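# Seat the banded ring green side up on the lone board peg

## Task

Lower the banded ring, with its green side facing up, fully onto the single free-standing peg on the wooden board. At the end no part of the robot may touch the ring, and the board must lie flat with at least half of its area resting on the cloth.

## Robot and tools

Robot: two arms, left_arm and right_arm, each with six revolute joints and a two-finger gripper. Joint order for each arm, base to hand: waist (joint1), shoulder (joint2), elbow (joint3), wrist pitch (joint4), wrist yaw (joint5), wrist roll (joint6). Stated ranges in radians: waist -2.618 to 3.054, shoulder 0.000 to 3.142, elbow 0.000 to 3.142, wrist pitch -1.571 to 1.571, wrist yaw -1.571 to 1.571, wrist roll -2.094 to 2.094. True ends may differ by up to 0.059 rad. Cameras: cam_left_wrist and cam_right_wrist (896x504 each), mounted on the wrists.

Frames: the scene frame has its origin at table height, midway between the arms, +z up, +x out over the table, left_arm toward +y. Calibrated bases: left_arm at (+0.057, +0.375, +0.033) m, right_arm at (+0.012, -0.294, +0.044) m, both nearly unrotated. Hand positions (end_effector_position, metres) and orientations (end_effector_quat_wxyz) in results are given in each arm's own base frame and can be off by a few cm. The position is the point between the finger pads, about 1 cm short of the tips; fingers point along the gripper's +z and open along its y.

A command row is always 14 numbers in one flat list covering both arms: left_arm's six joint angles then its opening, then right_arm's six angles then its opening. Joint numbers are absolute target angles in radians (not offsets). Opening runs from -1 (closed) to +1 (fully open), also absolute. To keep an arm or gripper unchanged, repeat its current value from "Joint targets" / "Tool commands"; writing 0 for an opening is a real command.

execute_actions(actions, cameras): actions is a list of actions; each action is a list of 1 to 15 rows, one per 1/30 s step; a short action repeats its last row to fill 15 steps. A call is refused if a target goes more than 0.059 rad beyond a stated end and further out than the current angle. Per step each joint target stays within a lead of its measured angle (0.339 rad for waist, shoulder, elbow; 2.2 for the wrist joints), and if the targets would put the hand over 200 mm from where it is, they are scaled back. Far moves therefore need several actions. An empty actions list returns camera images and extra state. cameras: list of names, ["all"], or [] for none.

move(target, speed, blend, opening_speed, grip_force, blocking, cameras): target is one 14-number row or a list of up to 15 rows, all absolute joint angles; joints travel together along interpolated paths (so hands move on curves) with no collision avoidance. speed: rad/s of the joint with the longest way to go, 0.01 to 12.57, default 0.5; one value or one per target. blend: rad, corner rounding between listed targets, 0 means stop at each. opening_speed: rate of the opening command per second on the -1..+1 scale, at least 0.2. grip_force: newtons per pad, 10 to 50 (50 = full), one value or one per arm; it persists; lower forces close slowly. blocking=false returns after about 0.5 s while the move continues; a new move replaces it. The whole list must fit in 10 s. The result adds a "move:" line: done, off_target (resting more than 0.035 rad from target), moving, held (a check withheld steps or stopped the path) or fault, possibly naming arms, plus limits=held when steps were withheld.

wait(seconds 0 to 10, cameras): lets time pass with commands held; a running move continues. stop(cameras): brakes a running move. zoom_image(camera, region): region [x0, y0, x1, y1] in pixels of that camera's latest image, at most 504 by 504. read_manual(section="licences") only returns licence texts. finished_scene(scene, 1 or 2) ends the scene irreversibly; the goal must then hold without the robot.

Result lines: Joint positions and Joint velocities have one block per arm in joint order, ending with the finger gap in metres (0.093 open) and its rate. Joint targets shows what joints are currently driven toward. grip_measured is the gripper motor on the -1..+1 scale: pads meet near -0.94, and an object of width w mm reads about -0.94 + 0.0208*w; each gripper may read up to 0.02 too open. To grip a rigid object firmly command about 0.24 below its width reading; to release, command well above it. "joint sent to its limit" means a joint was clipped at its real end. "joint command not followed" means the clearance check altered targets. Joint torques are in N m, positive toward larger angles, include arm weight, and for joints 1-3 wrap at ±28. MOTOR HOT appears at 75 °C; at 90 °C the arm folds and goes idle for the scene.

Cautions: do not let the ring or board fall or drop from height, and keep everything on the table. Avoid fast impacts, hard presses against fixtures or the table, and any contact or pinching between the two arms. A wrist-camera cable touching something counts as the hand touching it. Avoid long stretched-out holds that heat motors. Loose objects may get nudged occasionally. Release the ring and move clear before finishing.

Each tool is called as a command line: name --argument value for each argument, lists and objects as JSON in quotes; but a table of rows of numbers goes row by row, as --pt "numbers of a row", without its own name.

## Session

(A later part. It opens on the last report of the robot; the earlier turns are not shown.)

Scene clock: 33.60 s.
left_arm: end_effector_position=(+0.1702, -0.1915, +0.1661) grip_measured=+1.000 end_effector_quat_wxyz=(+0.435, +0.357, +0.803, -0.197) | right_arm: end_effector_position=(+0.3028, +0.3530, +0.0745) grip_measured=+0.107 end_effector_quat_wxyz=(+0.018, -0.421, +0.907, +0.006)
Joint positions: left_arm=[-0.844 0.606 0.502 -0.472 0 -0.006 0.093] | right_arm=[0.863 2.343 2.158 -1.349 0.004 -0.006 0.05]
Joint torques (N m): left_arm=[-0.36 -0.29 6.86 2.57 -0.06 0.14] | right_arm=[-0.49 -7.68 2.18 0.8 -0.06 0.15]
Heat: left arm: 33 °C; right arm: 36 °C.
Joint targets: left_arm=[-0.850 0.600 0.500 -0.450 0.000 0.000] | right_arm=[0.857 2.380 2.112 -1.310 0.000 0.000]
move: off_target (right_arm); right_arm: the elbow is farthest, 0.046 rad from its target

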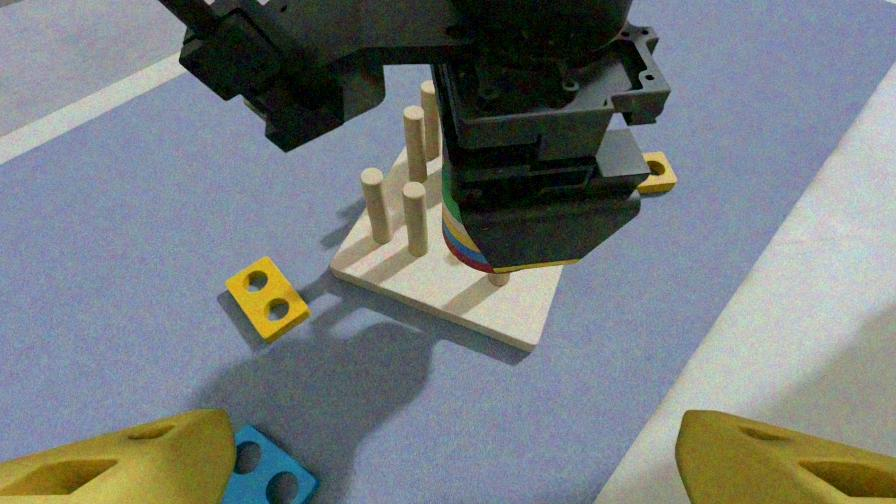

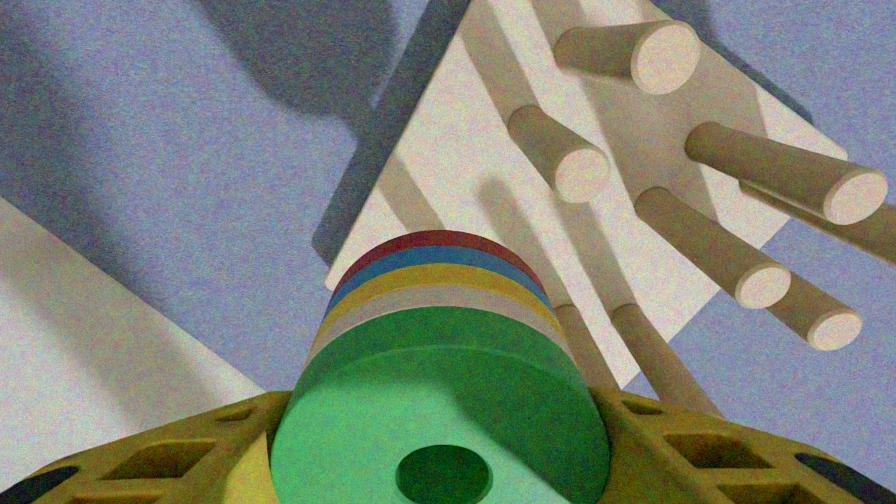

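move --pt "-0.85 0.6 0.5 -0.45 0 0 1 0.854 2.388 2.330 -1.480 0 0 -0.1" --pt "-0.85 0.6 0.5 -0.45 0 0 1 0.856 2.374 2.178 -1.384 0 0 -0.1" --pt "-0.85 0.6 0.5 -0.45 0 0 1 0.856 2.371 2.093 -1.302 0 0 -0.1" --speed '[0.3,0.15,0.1]' --blend '[0,0.01,0]' --cameras '["all"]'

zoom_image --camera "cam_left_wrist" --region '[430, 80, 680, 330]'

Scene clock: 38.17 s.
left_arm: end_effector_position=(+0.1702, -0.1915, +0.1661) grip_measured=+1.000 end_effector_quat_wxyz=(+0.435, +0.357, +0.803, -0.197) | right_arm: end_effector_position=(+0.2995, +0.3468, +0.0459) grip_measured=+0.107 end_effector_quat_wxyz=(-0.007, -0.420, +0.908, -0.005)
Joint positions: left_arm=[-0.844 0.606 0.502 -0.472 0 -0.006 0.093] | right_arm=[0.86 2.375 2.102 -1.314 0.004 -0.006 0.05]
Joint torques (N m): left_arm=[-0.58 -0.21 6.48 2.59 -0.1 0.1] | right_arm=[-0.25 -11.26 5.67 0.36 -0.05 0.15]
Heat: left arm: 33 °C; right arm: 37 °C.
Joint targets: left_arm=[-0.850 0.600 0.500 -0.450 0.000 0.000] | right_arm=[0.856 2.371 2.093 -1.302 0.000 0.000]
move: done

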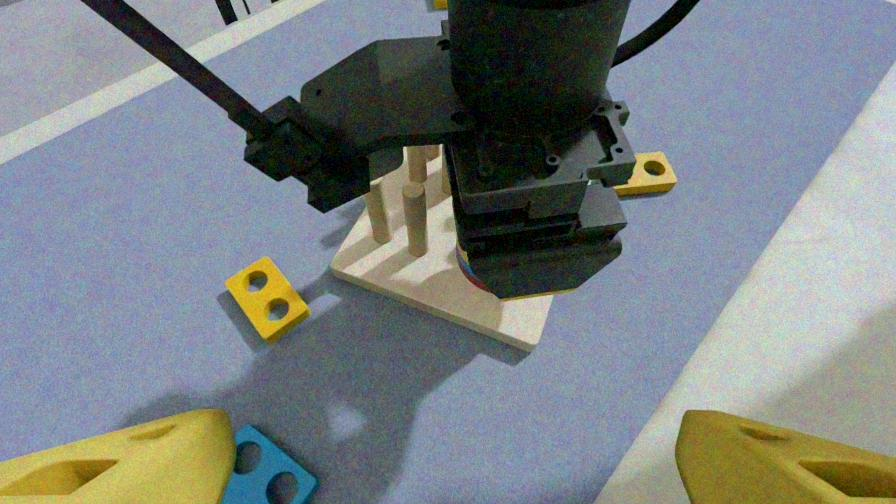

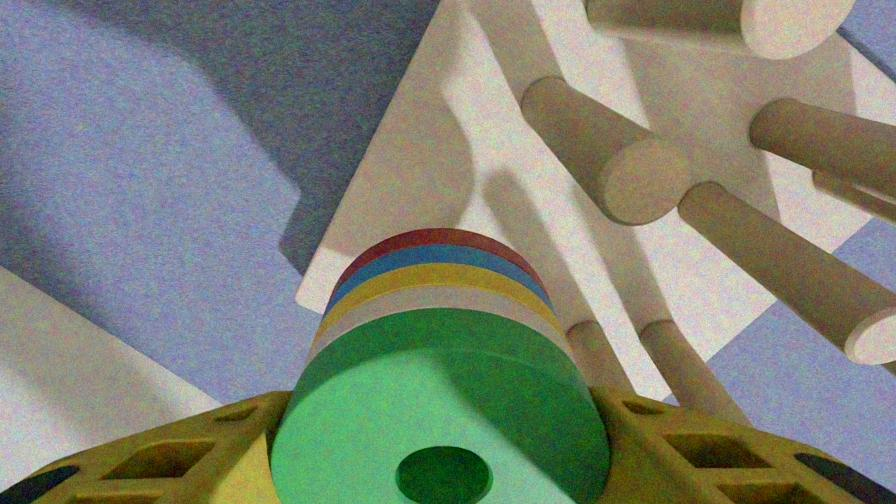

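Scaled by 2.016 from the camera's 896x504 image, which has a finer 1280x720 frame.

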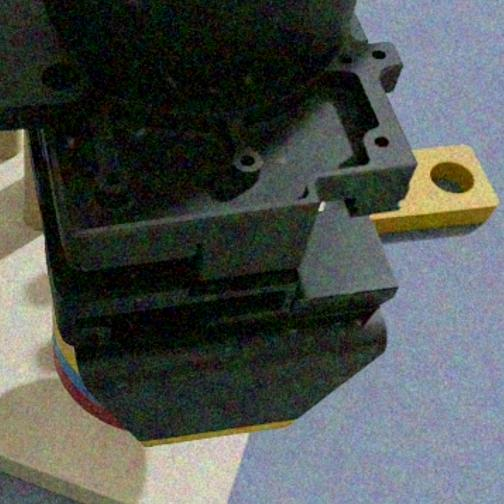

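move --pt "-0.85 0.6 0.5 -0.45 0 0 1 0.858 2.389 1.950 -1.145 0 0 -0.1" --pt "-0.85 0.6 0.5 -0.45 0 0 1 0.858 2.389 1.950 -1.145 0 0 0.42" --speed 0.15 --opening_speed 0.8 --cameras '["all"]'

Scene clock: 40.73 s.
left_arm: end_effector_position=(+0.1702, -0.1915, +0.1661) grip_measured=+1.000 end_effector_quat_wxyz=(+0.435, +0.357, +0.803, -0.197) | right_arm: end_effector_position=(+0.2993, +0.3465, +0.0103) grip_measured=+0.419 end_effector_quat_wxyz=(+0.000, -0.420, +0.908, -0.002)
Joint positions: left_arm=[-0.844 0.606 0.502 -0.472 0 -0.006 0.093] | right_arm=[0.86 2.375 1.96 -1.158 0.004 -0.006 0.065]
Joint torques (N m): left_arm=[-0.34 -0.36 6.76 2.57 -0.14 0.09] | right_arm=[-0.02 -9.69 5.57 0.39 -0.05 0.15]
Heat: left arm: 34 °C; right arm: 38 °C.
Joint targets: left_arm=[-0.850 0.600 0.500 -0.450 0.000 0.000] | right_arm=[0.858 2.389 1.950 -1.145 0.000 0.000]
move: done

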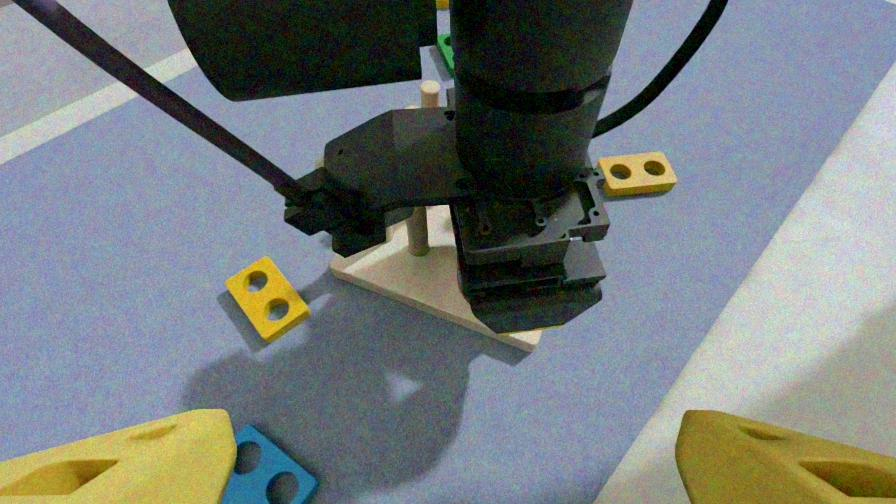

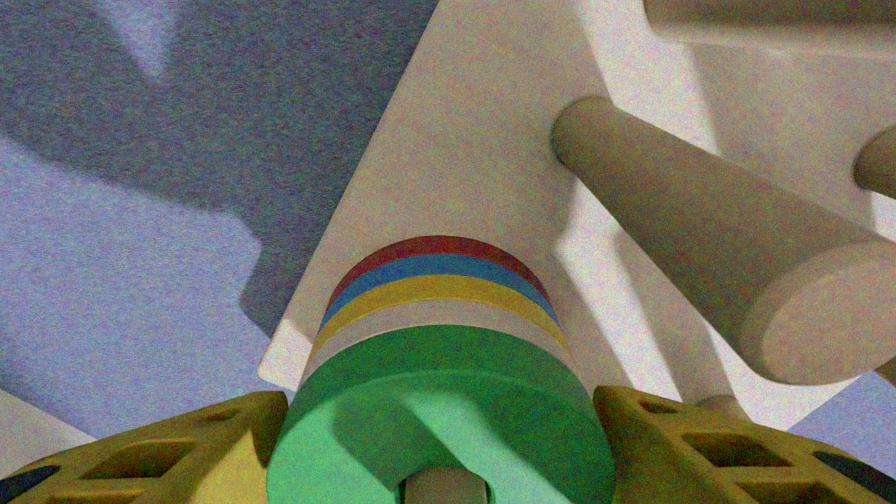

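move --pt "-0.85 0.6 0.5 -0.45 0 0 1 0.858 2.389 1.955 -1.145 0 0 0.52" --pt "-0.85 0.6 0.5 -0.45 0 0 1 0.858 2.371 2.140 -1.310 0 0 0.52" --pt "-0.85 0.6 0.5 -0.45 0 0 1 0.858 2.388 2.330 -1.480 0 0 0.52" --pt "-0.85 0.6 0.5 -0.45 0 0 1 0.75 2.0 1.89 -1.435 0 0 0.52" --speed '[0.2,0.25,0.4,0.8]' --blend '[0,0.02,0.05,0]' --cameras '["all"]'

Scene clock: 44.00 s.
left_arm: end_effector_position=(+0.1702, -0.1915, +0.1661) grip_measured=+1.000 end_effector_quat_wxyz=(+0.435, +0.357, +0.803, -0.197) | right_arm: end_effector_position=(+0.2828, +0.2629, +0.1339) grip_measured=+0.519 end_effector_quat_wxyz=(-0.004, -0.369, +0.929, -0.004)
Joint positions: left_arm=[-0.844 0.606 0.502 -0.472 0 -0.006 0.093] | right_arm=[0.751 2.034 1.9 -1.447 0.004 -0.006 0.07]
Joint torques (N m): left_arm=[-0.47 -0.32 6.78 2.57 -0.04 0.09] | right_arm=[0.06 -11.55 5.59 0.4 -0.05 0.15]
Heat: left arm: 34 °C; right arm: 40 °C.
Joint targets: left_arm=[-0.850 0.600 0.500 -0.450 0.000 0.000] | right_arm=[0.750 2.000 1.890 -1.435 0.000 0.000]
move: done

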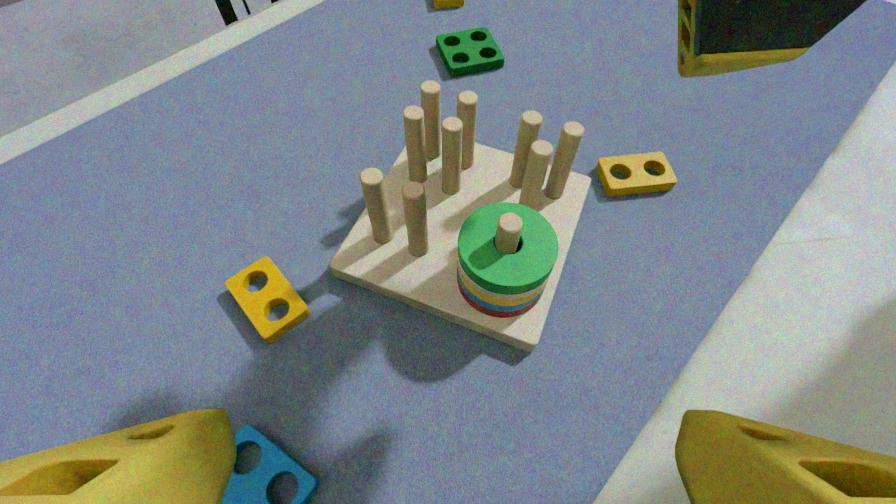

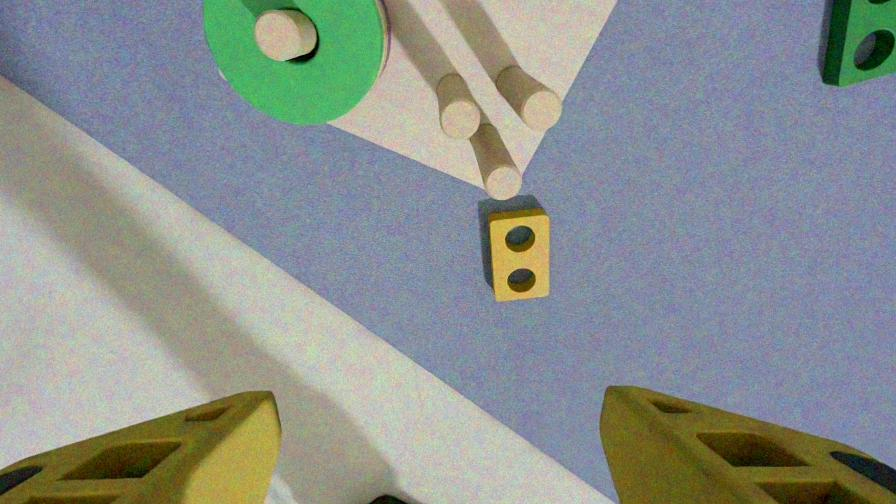

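Done, seated.

finished_scene --scene 1

The scene is finished: the task was done.


## Next scene

The same job, from a new start.

move --target '[-0.4,1.1,1.1,-1.1,0,0,1,0.3,1.1,1.1,-1.1,0,0,1]' --speed 1.2 --cameras '["all"]'

execute_actions --actions '[]' --cameras '[]'

Scene clock: 2.50 s.
left_arm: end_effector_position=(+0.2365, -0.0971, +0.1845) grip_measured=+1.000 end_effector_quat_wxyz=(+0.222, +0.186, +0.956, -0.042) | right_arm: end_effector_position=(+0.2392, +0.0706, +0.1767) grip_measured=+1.000 end_effector_quat_wxyz=(+0.207, -0.139, +0.968, +0.026)
Joint positions: left_arm=[-0.394 1.108 1.077 -1.084 -0.007 -0.009 0.093] | right_arm=[0.295 1.112 1.063 -1.102 0.012 0.008 0.093]
Joint torques (N m): left_arm=[-0.38 -3.19 8.49 1.34 -0.01 0.15] | right_arm=[0.62 -3.26 11 1.12 -0.14 0.03]
Heat: left arm: 30 °C; right arm: 29 °C.
Joint targets: left_arm=[-0.400 1.100 1.100 -1.100 0.000 0.000] | right_arm=[0.300 1.100 1.100 -1.100 0.000 0.000]
move: off_target (right_arm); right_arm: the elbow is farthest, 0.037 rad from its target

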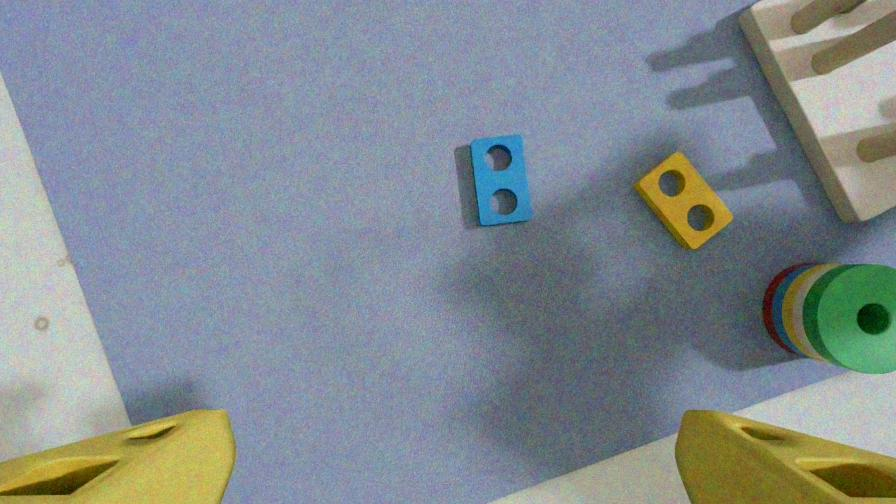

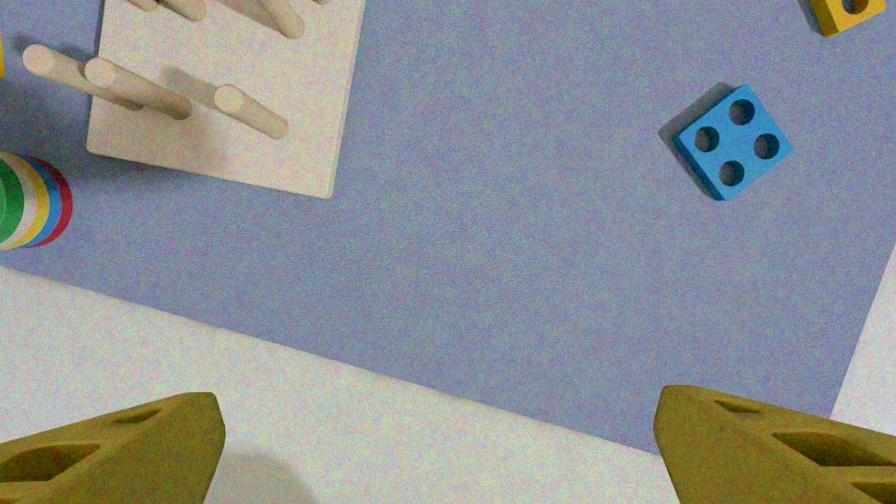

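Scene clock: 2.50 s.
left_arm: end_effector_position=(+0.2365, -0.0971, +0.1845) grip_measured=+1.000 end_effector_quat_wxyz=(+0.222, +0.186, +0.956, -0.042) | right_arm: end_effector_position=(+0.2392, +0.0706, +0.1767) grip_measured=+1.000 end_effector_quat_wxyz=(+0.207, -0.139, +0.968, +0.026)
Joint positions: left_arm=[-0.394 1.108 1.077 -1.084 -0.007 -0.009 0.093] | right_arm=[0.295 1.112 1.063 -1.102 0.012 0.008 0.093]
Joint velocities: within noise
Joint torques (N m): left_arm=[-0.38 -3.19 8.49 1.34 -0.01 0.15] | right_arm=[0.62 -3.26 11 1.12 -0.14 0.03]
Heat: left arm: 30 °C; right arm: 29 °C.
Joint targets: left_arm=[-0.400 1.100 1.100 -1.100 0.000 0.000] | right_arm=[0.300 1.100 1.100 -1.100 0.000 0.000]
Tool commands: left_gripper/opening=+1.0 right_gripper/opening=+1.0
No camera images: "cameras" was empty.

move --target '[-0.75,0.6,0.5,-0.45,0,0,1,0.99,2.005,1.89,-1.435,0,0,1]' --speed 1 --cameras '["all"]'

Scene clock: 5.80 s.
left_arm: end_effector_position=(+0.1895, -0.1734, +0.1686) grip_measured=+1.000 end_effector_quat_wxyz=(+0.447, +0.314, +0.819, -0.175) | right_arm: end_effector_position=(+0.2074, +0.3178, +0.1335) grip_measured=+1.000 end_effector_quat_wxyz=(-0.003, -0.474, +0.880, -0.004)
Joint positions: left_arm=[-0.744 0.606 0.506 -0.47 -0.005 -0.009 0.093] | right_arm=[0.994 2.003 1.853 -1.43 0.004 0.006 0.093]
Joint torques (N m): left_arm=[-0.43 -0.43 6.8 2.62 0 0.16] | right_arm=[-0.32 -8.55 10.3 0.2 -0.05 0.04]
Heat: left arm: 30 °C; right arm: 30 °C.
Joint targets: left_arm=[-0.750 0.600 0.500 -0.450 0.000 0.000] | right_arm=[0.990 2.005 1.890 -1.435 0.000 0.000]
move: off_target (right_arm); right_arm: the elbow is farthest, 0.037 rad from its target

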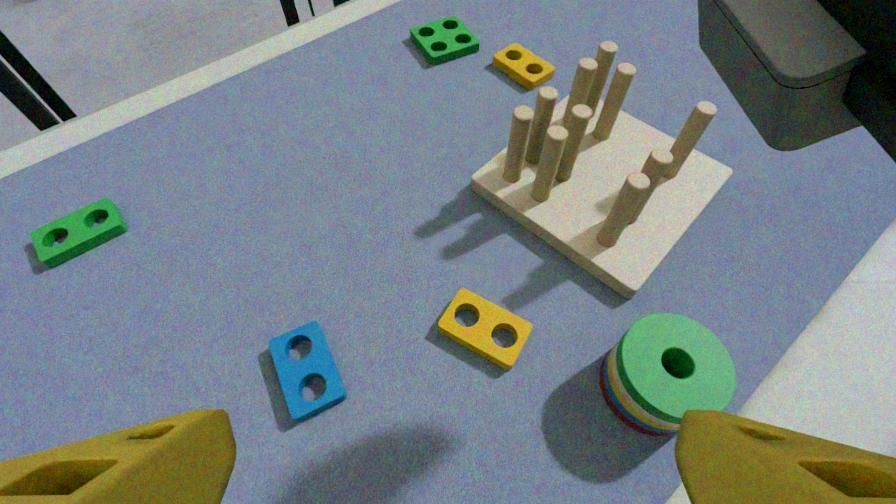

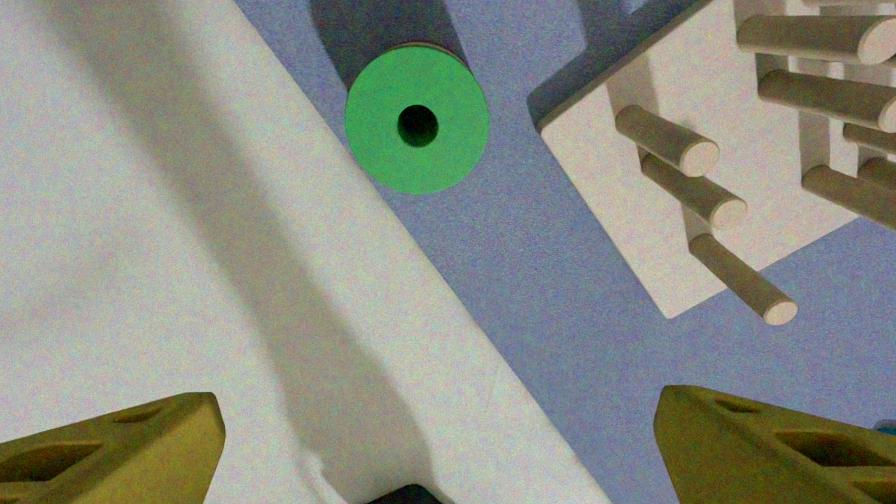

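move --target '[-0.75,0.6,0.5,-0.45,0,0,1,1.015,2.155,1.718,-1.14,0,0,0.85]' --speed 0.6 --cameras '["cam_right_wrist"]'

Scene clock: 8.00 s.
left_arm: end_effector_position=(+0.1896, -0.1735, +0.1687) grip_measured=+1.000 end_effector_quat_wxyz=(+0.448, +0.314, +0.819, -0.175) | right_arm: end_effector_position=(+0.2185, +0.3467, +0.0441) grip_measured=+0.851 end_effector_quat_wxyz=(-0.005, -0.481, +0.877, -0.005)
Joint positions: left_arm=[-0.744 0.606 0.506 -0.469 -0.005 -0.009 0.093] | right_arm=[1.01 2.153 1.724 -1.154 0.004 0.006 0.086]
Joint torques (N m): left_arm=[-0.36 -0.53 6.74 2.63 -0.02 0.12] | right_arm=[0.68 -9.62 6.09 0.41 -0.05 0.05]
Heat: left arm: 30 °C; right arm: 30 °C.
Joint targets: left_arm=[-0.750 0.600 0.500 -0.450 0.000 0.000] | right_arm=[1.015 2.155 1.718 -1.140 0.000 0.000]
move: done
Images, in order (width x height): cam_right_wrist 896x504.

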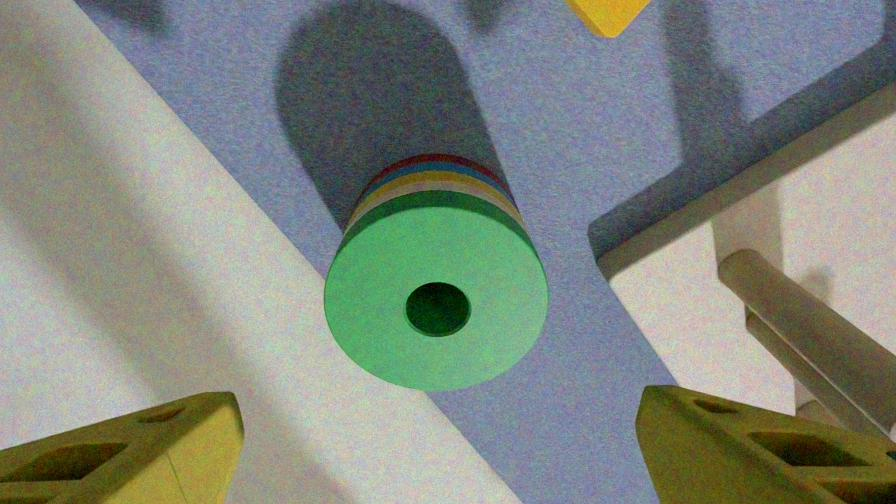

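move --pt "-0.75 0.6 0.5 -0.45 0 0 1 1.015 2.212 1.588 -0.955 0 0 0.85" --pt "-0.75 0.6 0.5 -0.45 0 0 1 1.015 2.212 1.588 -0.955 0 0 -0.1" --speed 0.3 --opening_speed 1.2 --cameras '["all"]'

Scene clock: 10.77 s.
left_arm: end_effector_position=(+0.1896, -0.1735, +0.1687) grip_measured=+1.000 end_effector_quat_wxyz=(+0.448, +0.314, +0.819, -0.175) | right_arm: end_effector_position=(+0.2188, +0.3471, -0.0062) grip_measured=+0.160 end_effector_quat_wxyz=(-0.001, -0.481, +0.877, -0.003)
Joint positions: left_arm=[-0.744 0.606 0.506 -0.469 -0.005 -0.009 0.093] | right_arm=[1.01 2.203 1.596 -0.969 0.004 0.006 0.053]
Joint torques (N m): left_arm=[-0.34 -0.36 6.78 2.62 0.01 0.15] | right_arm=[0.62 -9.13 5.57 0.44 -0.05 0.04]
Heat: left arm: 30 °C; right arm: 31 °C.
Joint targets: left_arm=[-0.750 0.600 0.500 -0.450 0.000 0.000] | right_arm=[1.015 2.212 1.588 -0.955 0.000 0.000]
move: done

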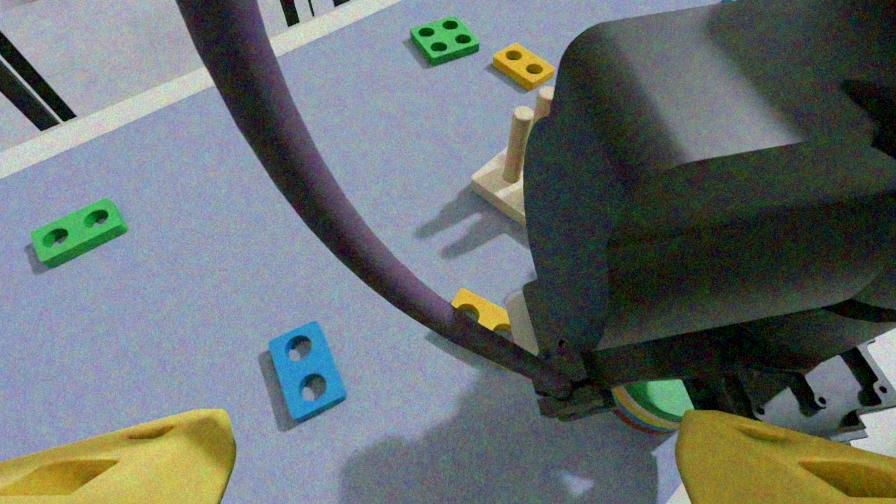

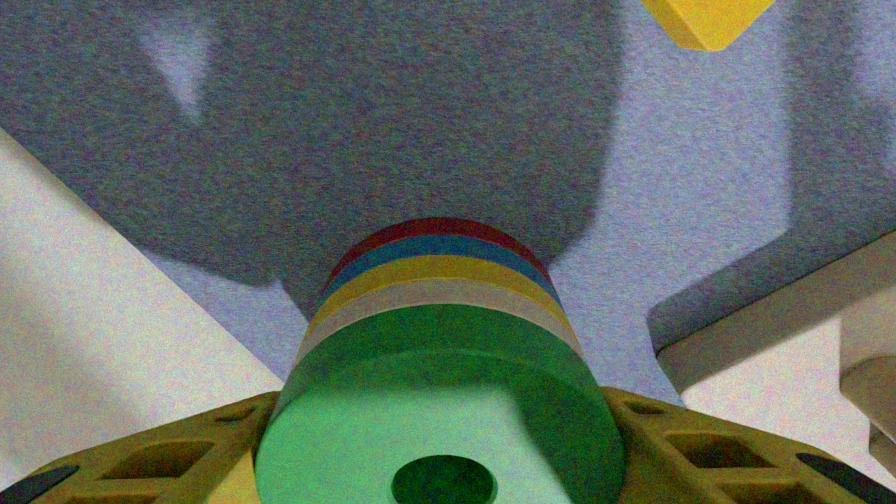

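move --pt "-0.75 0.6 0.5 -0.45 0 0 1 1.01 2.153 2.11 -1.5 0 0 -0.1" --pt "-0.75 0.6 0.5 -0.45 0 0 1 0.605 1.855 1.625 -1.300 0 0 -0.1" --blend 0.05 --speed 0.6 --cameras '["all"]'

Scene clock: 13.63 s.
left_arm: end_effector_position=(+0.1896, -0.1735, +0.1687) grip_measured=+1.000 end_effector_quat_wxyz=(+0.448, +0.314, +0.819, -0.175) | right_arm: end_effector_position=(+0.2941, +0.2004, +0.1142) grip_measured=+0.143 end_effector_quat_wxyz=(-0.004, -0.292, +0.956, -0.002)
Joint positions: left_arm=[-0.744 0.606 0.506 -0.469 -0.005 -0.009 0.093] | right_arm=[0.599 1.902 1.636 -1.313 0.002 0.006 0.052]
Joint torques (N m): left_arm=[-0.49 -0.47 6.89 2.65 -0.05 0.14] | right_arm=[0.62 -11.92 5.67 0.4 -0.04 0.04]
Heat: left arm: 31 °C; right arm: 33 °C.
Joint targets: left_arm=[-0.750 0.600 0.500 -0.450 0.000 0.000] | right_arm=[0.605 1.855 1.625 -1.300 0.000 0.000]
move: off_target (right_arm); right_arm: the shoulder is farthest, 0.047 rad from its target

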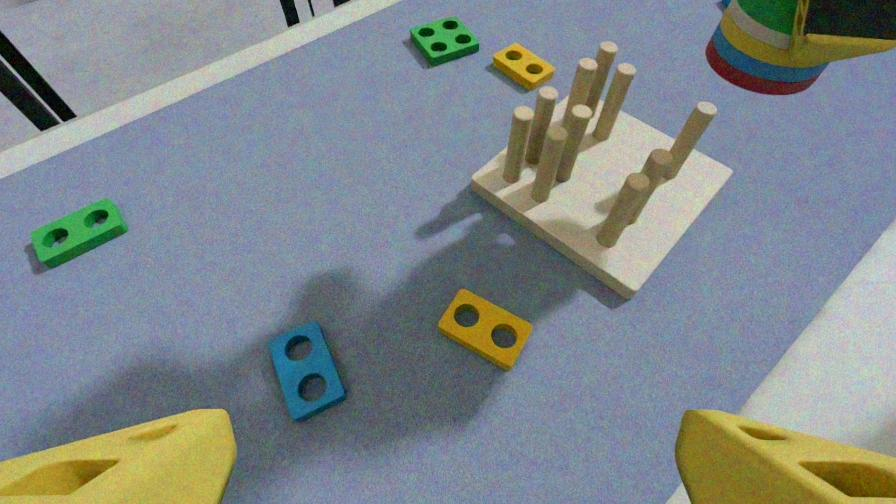

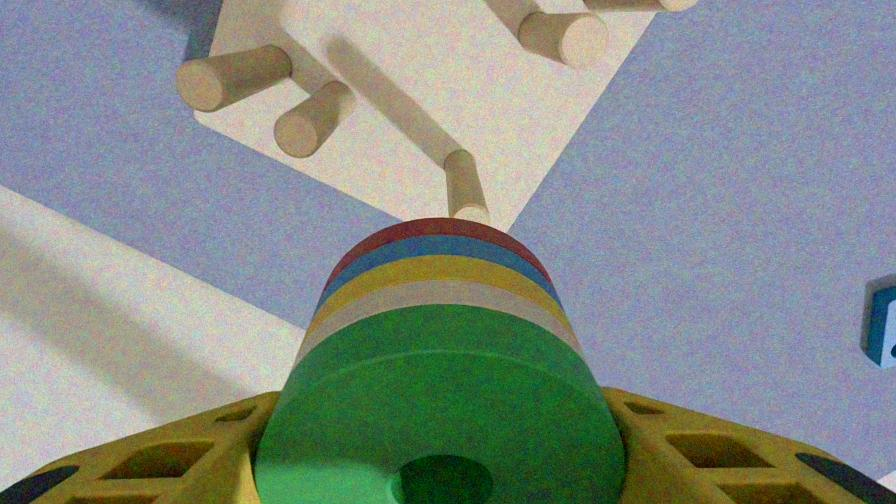

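move --pt "-0.75 0.6 0.5 -0.45 0 0 1 0.571 1.962 1.63 -1.211 0 0 -0.1" --pt "-0.75 0.6 0.5 -0.45 0 0 1 0.571 1.974 1.572 -1.172 0 0 -0.1" --speed 0.25 --cameras '["all"]'

zoom_image --camera "cam_left_wrist" --region '[546, 40, 866, 320]'

Scene clock: 16.20 s.
left_arm: end_effector_position=(+0.1896, -0.1735, +0.1687) grip_measured=+1.000 end_effector_quat_wxyz=(+0.448, +0.314, +0.819, -0.175) | right_arm: end_effector_position=(+0.3116, +0.2011, +0.0776) grip_measured=+0.143 end_effector_quat_wxyz=(-0.001, -0.280, +0.960, -0.001)
Joint positions: left_arm=[-0.744 0.606 0.506 -0.469 -0.005 -0.009 0.093] | right_arm=[0.574 1.967 1.58 -1.186 0.002 0.006 0.052]
Joint torques (N m): left_arm=[-0.43 -0.47 6.87 2.64 -0.02 0.13] | right_arm=[-0.14 -7.88 5.94 0.41 -0.03 0.05]
Heat: left arm: 31 °C; right arm: 33 °C.
Joint targets: left_arm=[-0.750 0.600 0.500 -0.450 0.000 0.000] | right_arm=[0.571 1.974 1.572 -1.172 0.000 0.000]
move: done

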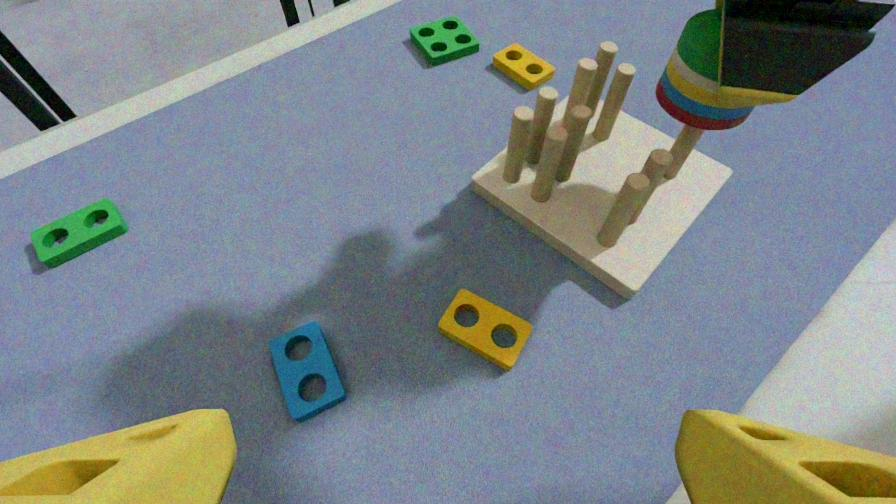

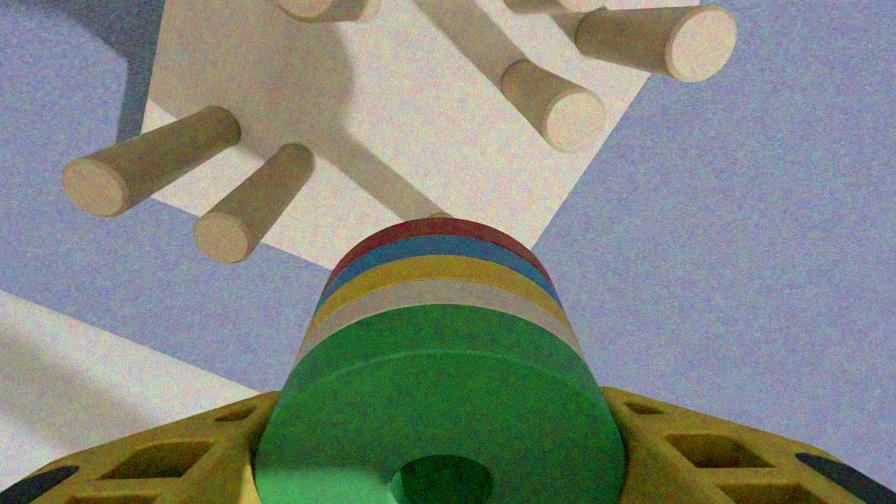

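Scaled by 1.575 from the camera's 896x504 image, which has a finer 1280x720 frame.

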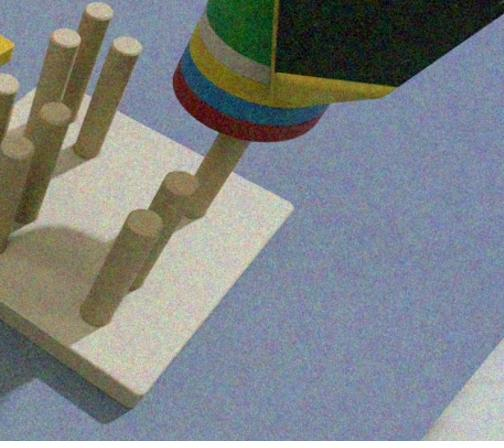

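move --pt "-0.75 0.6 0.5 -0.45 0 0 1 0.571 1.980 1.503 -1.098 0 0 -0.1" --pt "-0.75 0.6 0.5 -0.45 0 0 1 0.571 1.994 1.462 -1.043 0 0 -0.1" --speed 0.15 --blend 0.01 --cameras '["cam_left_wrist"]'

Scene clock: 17.57 s.
left_arm: end_effector_position=(+0.1896, -0.1735, +0.1687) grip_measured=+1.000 end_effector_quat_wxyz=(+0.448, +0.314, +0.819, -0.175) | right_arm: end_effector_position=(+0.3097, +0.1998, +0.0674) grip_measured=+0.143 end_effector_quat_wxyz=(+0.008, -0.280, +0.960, +0.001)
Joint positions: left_arm=[-0.744 0.606 0.506 -0.469 -0.005 -0.009 0.093] | right_arm=[0.574 1.948 1.512 -1.119 0.002 0.006 0.052]
Joint torques (N m): left_arm=[-0.47 -0.39 6.79 2.63 -0.02 0.13] | right_arm=[-0.2 -4.51 1.87 1.2 -0.02 0.04]
Heat: left arm: 31 °C; right arm: 33 °C.
Joint targets: left_arm=[-0.750 0.600 0.500 -0.450 0.000 0.000] | right_arm=[0.571 1.994 1.462 -1.043 0.000 0.000]
move: off_target (right_arm); right_arm: the wrist pitch is farthest, 0.076 rad from its target
Images, in order (width x height): cam_left_wrist 896x504.

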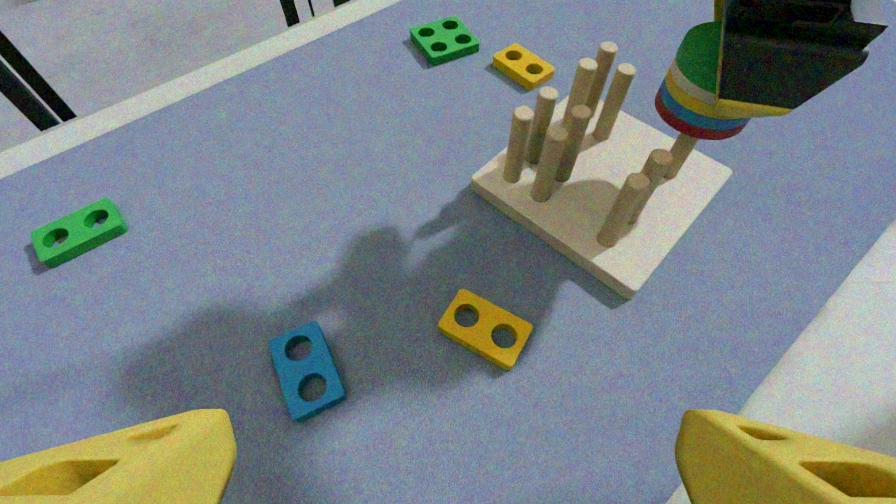

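move --pt "-0.75 0.6 0.5 -0.45 0 0 1 0.571 1.973 1.68 -1.24 0 0 -0.1" --pt "-0.75 0.6 0.5 -0.45 0 0 1 0.571 1.980 1.580 -1.178 0 0 -0.1" --pt "-0.75 0.6 0.5 -0.45 0 0 1 0.571 1.994 1.519 -1.103 0 0 -0.1" --pt "-0.75 0.6 0.5 -0.45 0 0 1 0.571 2.005 1.489 -1.060 0 0 -0.1" --speed '[0.3,0.2,0.15,0.1]' --blend '[0,0.01,0.01,0]' --cameras '["all"]'

Scene clock: 21.30 s.
left_arm: end_effector_position=(+0.1896, -0.1735, +0.1687) grip_measured=+1.000 end_effector_quat_wxyz=(+0.448, +0.314, +0.819, -0.175) | right_arm: end_effector_position=(+0.3109, +0.2006, +0.0677) grip_measured=+0.143 end_effector_quat_wxyz=(+0.002, -0.280, +0.960, -0.001)
Joint positions: left_arm=[-0.744 0.606 0.506 -0.469 -0.005 -0.009 0.093] | right_arm=[0.574 1.965 1.537 -1.139 0.002 0.006 0.052]
Joint torques (N m): left_arm=[-0.31 -0.49 6.79 2.6 -0.01 0.13] | right_arm=[-0.21 -5.11 2.11 1.19 -0.03 0.04]
Heat: left arm: 31 °C; right arm: 34 °C.
Joint targets: left_arm=[-0.750 0.600 0.500 -0.450 0.000 0.000] | right_arm=[0.571 2.005 1.489 -1.060 0.000 0.000]
move: off_target (right_arm); right_arm: the wrist pitch is farthest, 0.079 rad from its target

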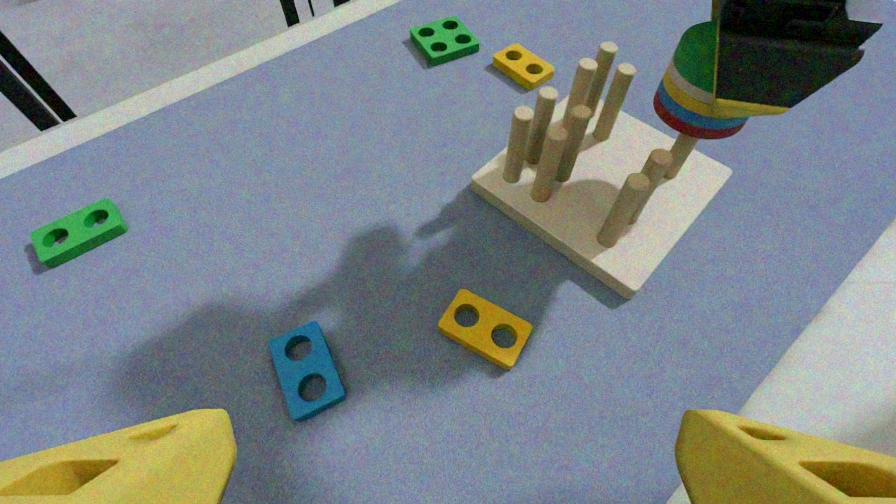

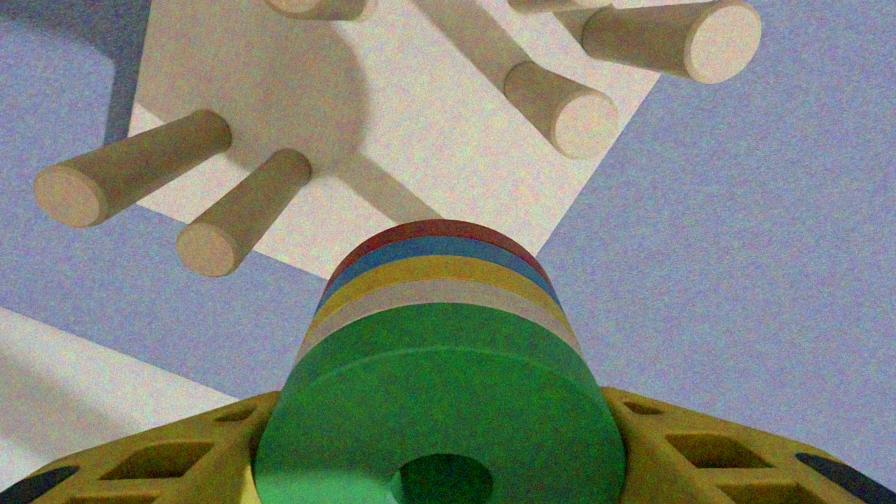

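zoom_image --camera "cam_left_wrist" --region '[620, 20, 780, 200]'

Scaled by 2.800 from the camera's 896x504 image, which has a finer 1280x720 frame.

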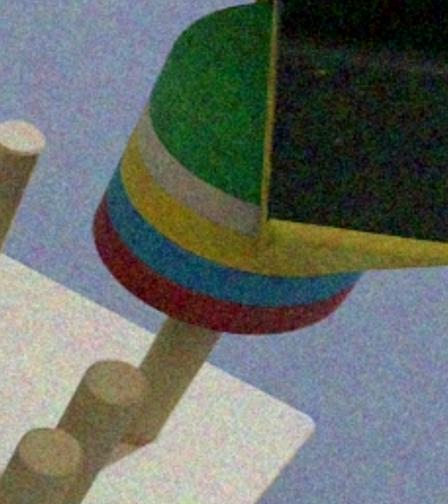

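move --pt "-0.75 0.6 0.5 -0.45 0 0 1 0.561 1.965 1.68 -1.25 0 0 -0.1" --pt "-0.75 0.6 0.5 -0.45 0 0 1 0.561 1.970 1.565 -1.17 0 0 -0.1" --pt "-0.75 0.6 0.5 -0.45 0 0 1 0.561 1.982 1.503 -1.098 0 0 -0.1" --pt "-0.75 0.6 0.5 -0.45 0 0 1 0.561 1.996 1.462 -1.043 0 0 -0.1" --speed '[0.3,0.2,0.15,0.1]' --blend '[0,0.01,0.01,0]' --cameras '["all"]'

zoom_image --camera "cam_left_wrist" --region '[620, 20, 780, 200]'

Scene clock: 25.20 s.
left_arm: end_effector_position=(+0.1896, -0.1735, +0.1687) grip_measured=+1.000 end_effector_quat_wxyz=(+0.448, +0.314, +0.819, -0.175) | right_arm: end_effector_position=(+0.3095, +0.1964, +0.0441) grip_measured=+0.143 end_effector_quat_wxyz=(-0.005, -0.277, +0.961, -0.002)
Joint positions: left_arm=[-0.744 0.606 0.506 -0.469 -0.005 -0.009 0.093] | right_arm=[0.566 1.986 1.471 -1.066 0.002 0.006 0.052]
Joint torques (N m): left_arm=[-0.23 -0.36 7.04 2.65 0 0.11] | right_arm=[-0.43 -7.66 5.68 0.5 -0.02 0.04]
Heat: left arm: 31 °C; right arm: 35 °C.
Joint targets: left_arm=[-0.750 0.600 0.500 -0.450 0.000 0.000] | right_arm=[0.561 1.996 1.462 -1.043 0.000 0.000]
move: done

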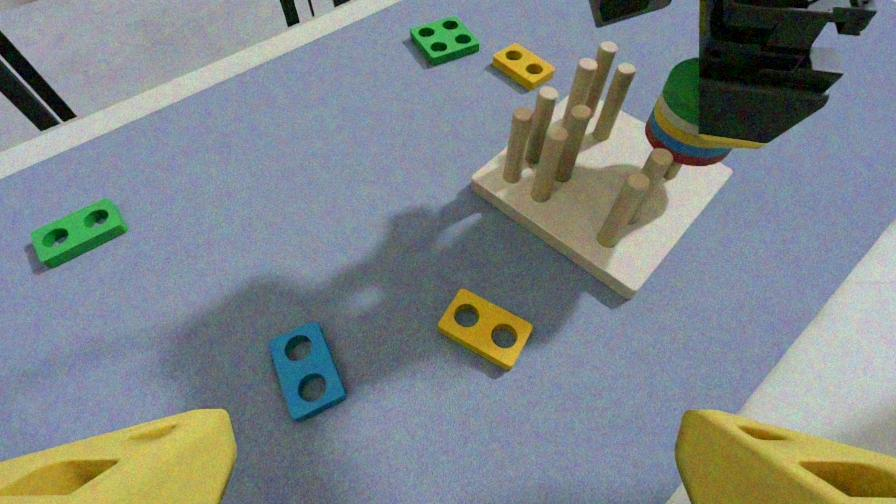

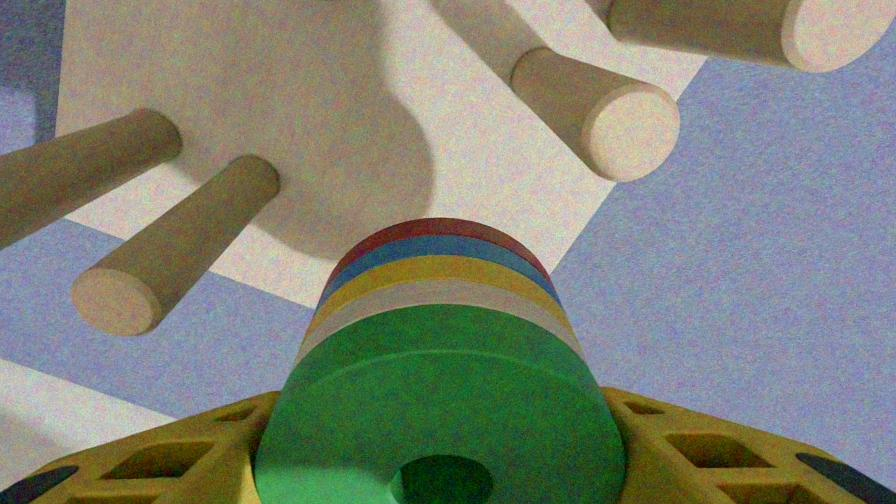

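Scaled by 2.800 from the camera's 896x504 image, which has a finer 1280x720 frame.

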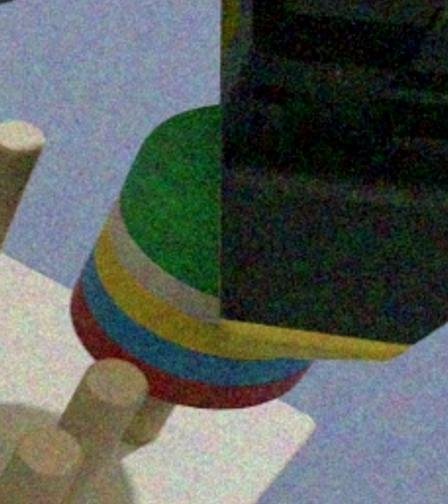

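move --pt "-0.75 0.6 0.5 -0.45 0 0 1 0.561 2.040 1.375 -0.911 0 0 -0.1" --pt "-0.75 0.6 0.5 -0.45 0 0 1 0.561 2.040 1.375 -0.911 0 0 0.52" --pt "-0.75 0.6 0.5 -0.45 0 0 1 0.561 1.996 1.495 -1.050 0 0 0.52" --pt "-0.75 0.6 0.5 -0.45 0 0 1 0.561 1.965 1.68 -1.25 0 0 0.52" --pt "-0.75 0.6 0.5 -0.45 0 0 1 0.45 1.75 1.68 -1.40 0 0 0.52" --speed '[0.15,0.2,0.25,0.4,0.7]' --blend '[0,0,0.02,0.03,0]' --opening_speed 1 --cameras '["all"]'

Scene clock: 29.57 s.
left_arm: end_effector_position=(+0.1896, -0.1735, +0.1687) grip_measured=+1.000 end_effector_quat_wxyz=(+0.448, +0.314, +0.819, -0.175) | right_arm: end_effector_position=(+0.3040, +0.1449, +0.1636) grip_measured=+0.519 end_effector_quat_wxyz=(+0.032, -0.218, +0.975, +0.006)
Joint positions: left_arm=[-0.744 0.606 0.506 -0.469 -0.005 -0.009 0.093] | right_arm=[0.446 1.765 1.656 -1.396 0.002 0.005 0.07]
Joint torques (N m): left_arm=[-0.16 -0.46 6.67 2.57 -0.01 0.11] | right_arm=[0.51 -8.24 9.17 0.38 -0.02 0.05]
Heat: left arm: 31 °C; right arm: 35 °C.
Joint targets: left_arm=[-0.750 0.600 0.500 -0.450 0.000 0.000] | right_arm=[0.450 1.750 1.680 -1.400 0.000 0.000]
move: done

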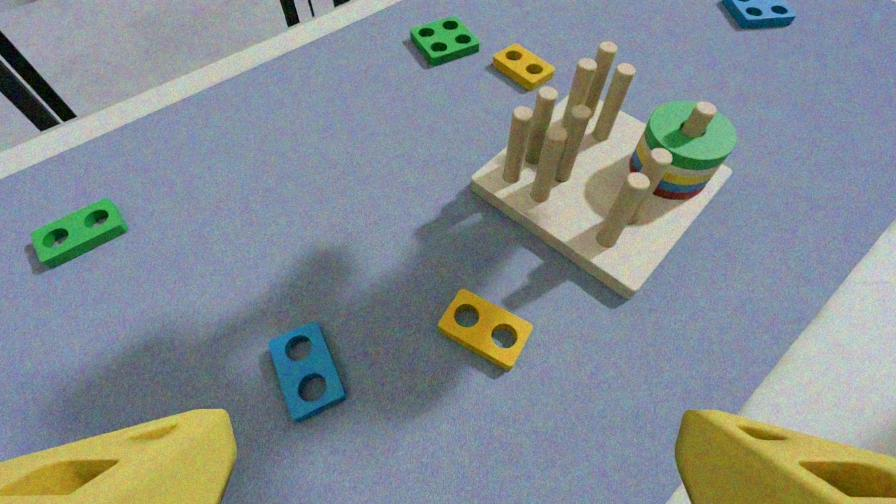

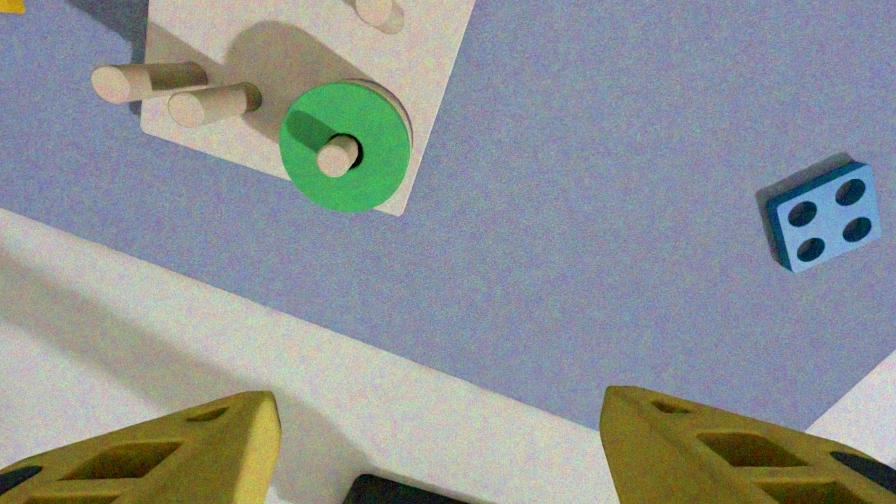

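finished_scene --scene 2

The scene is finished: the task was done.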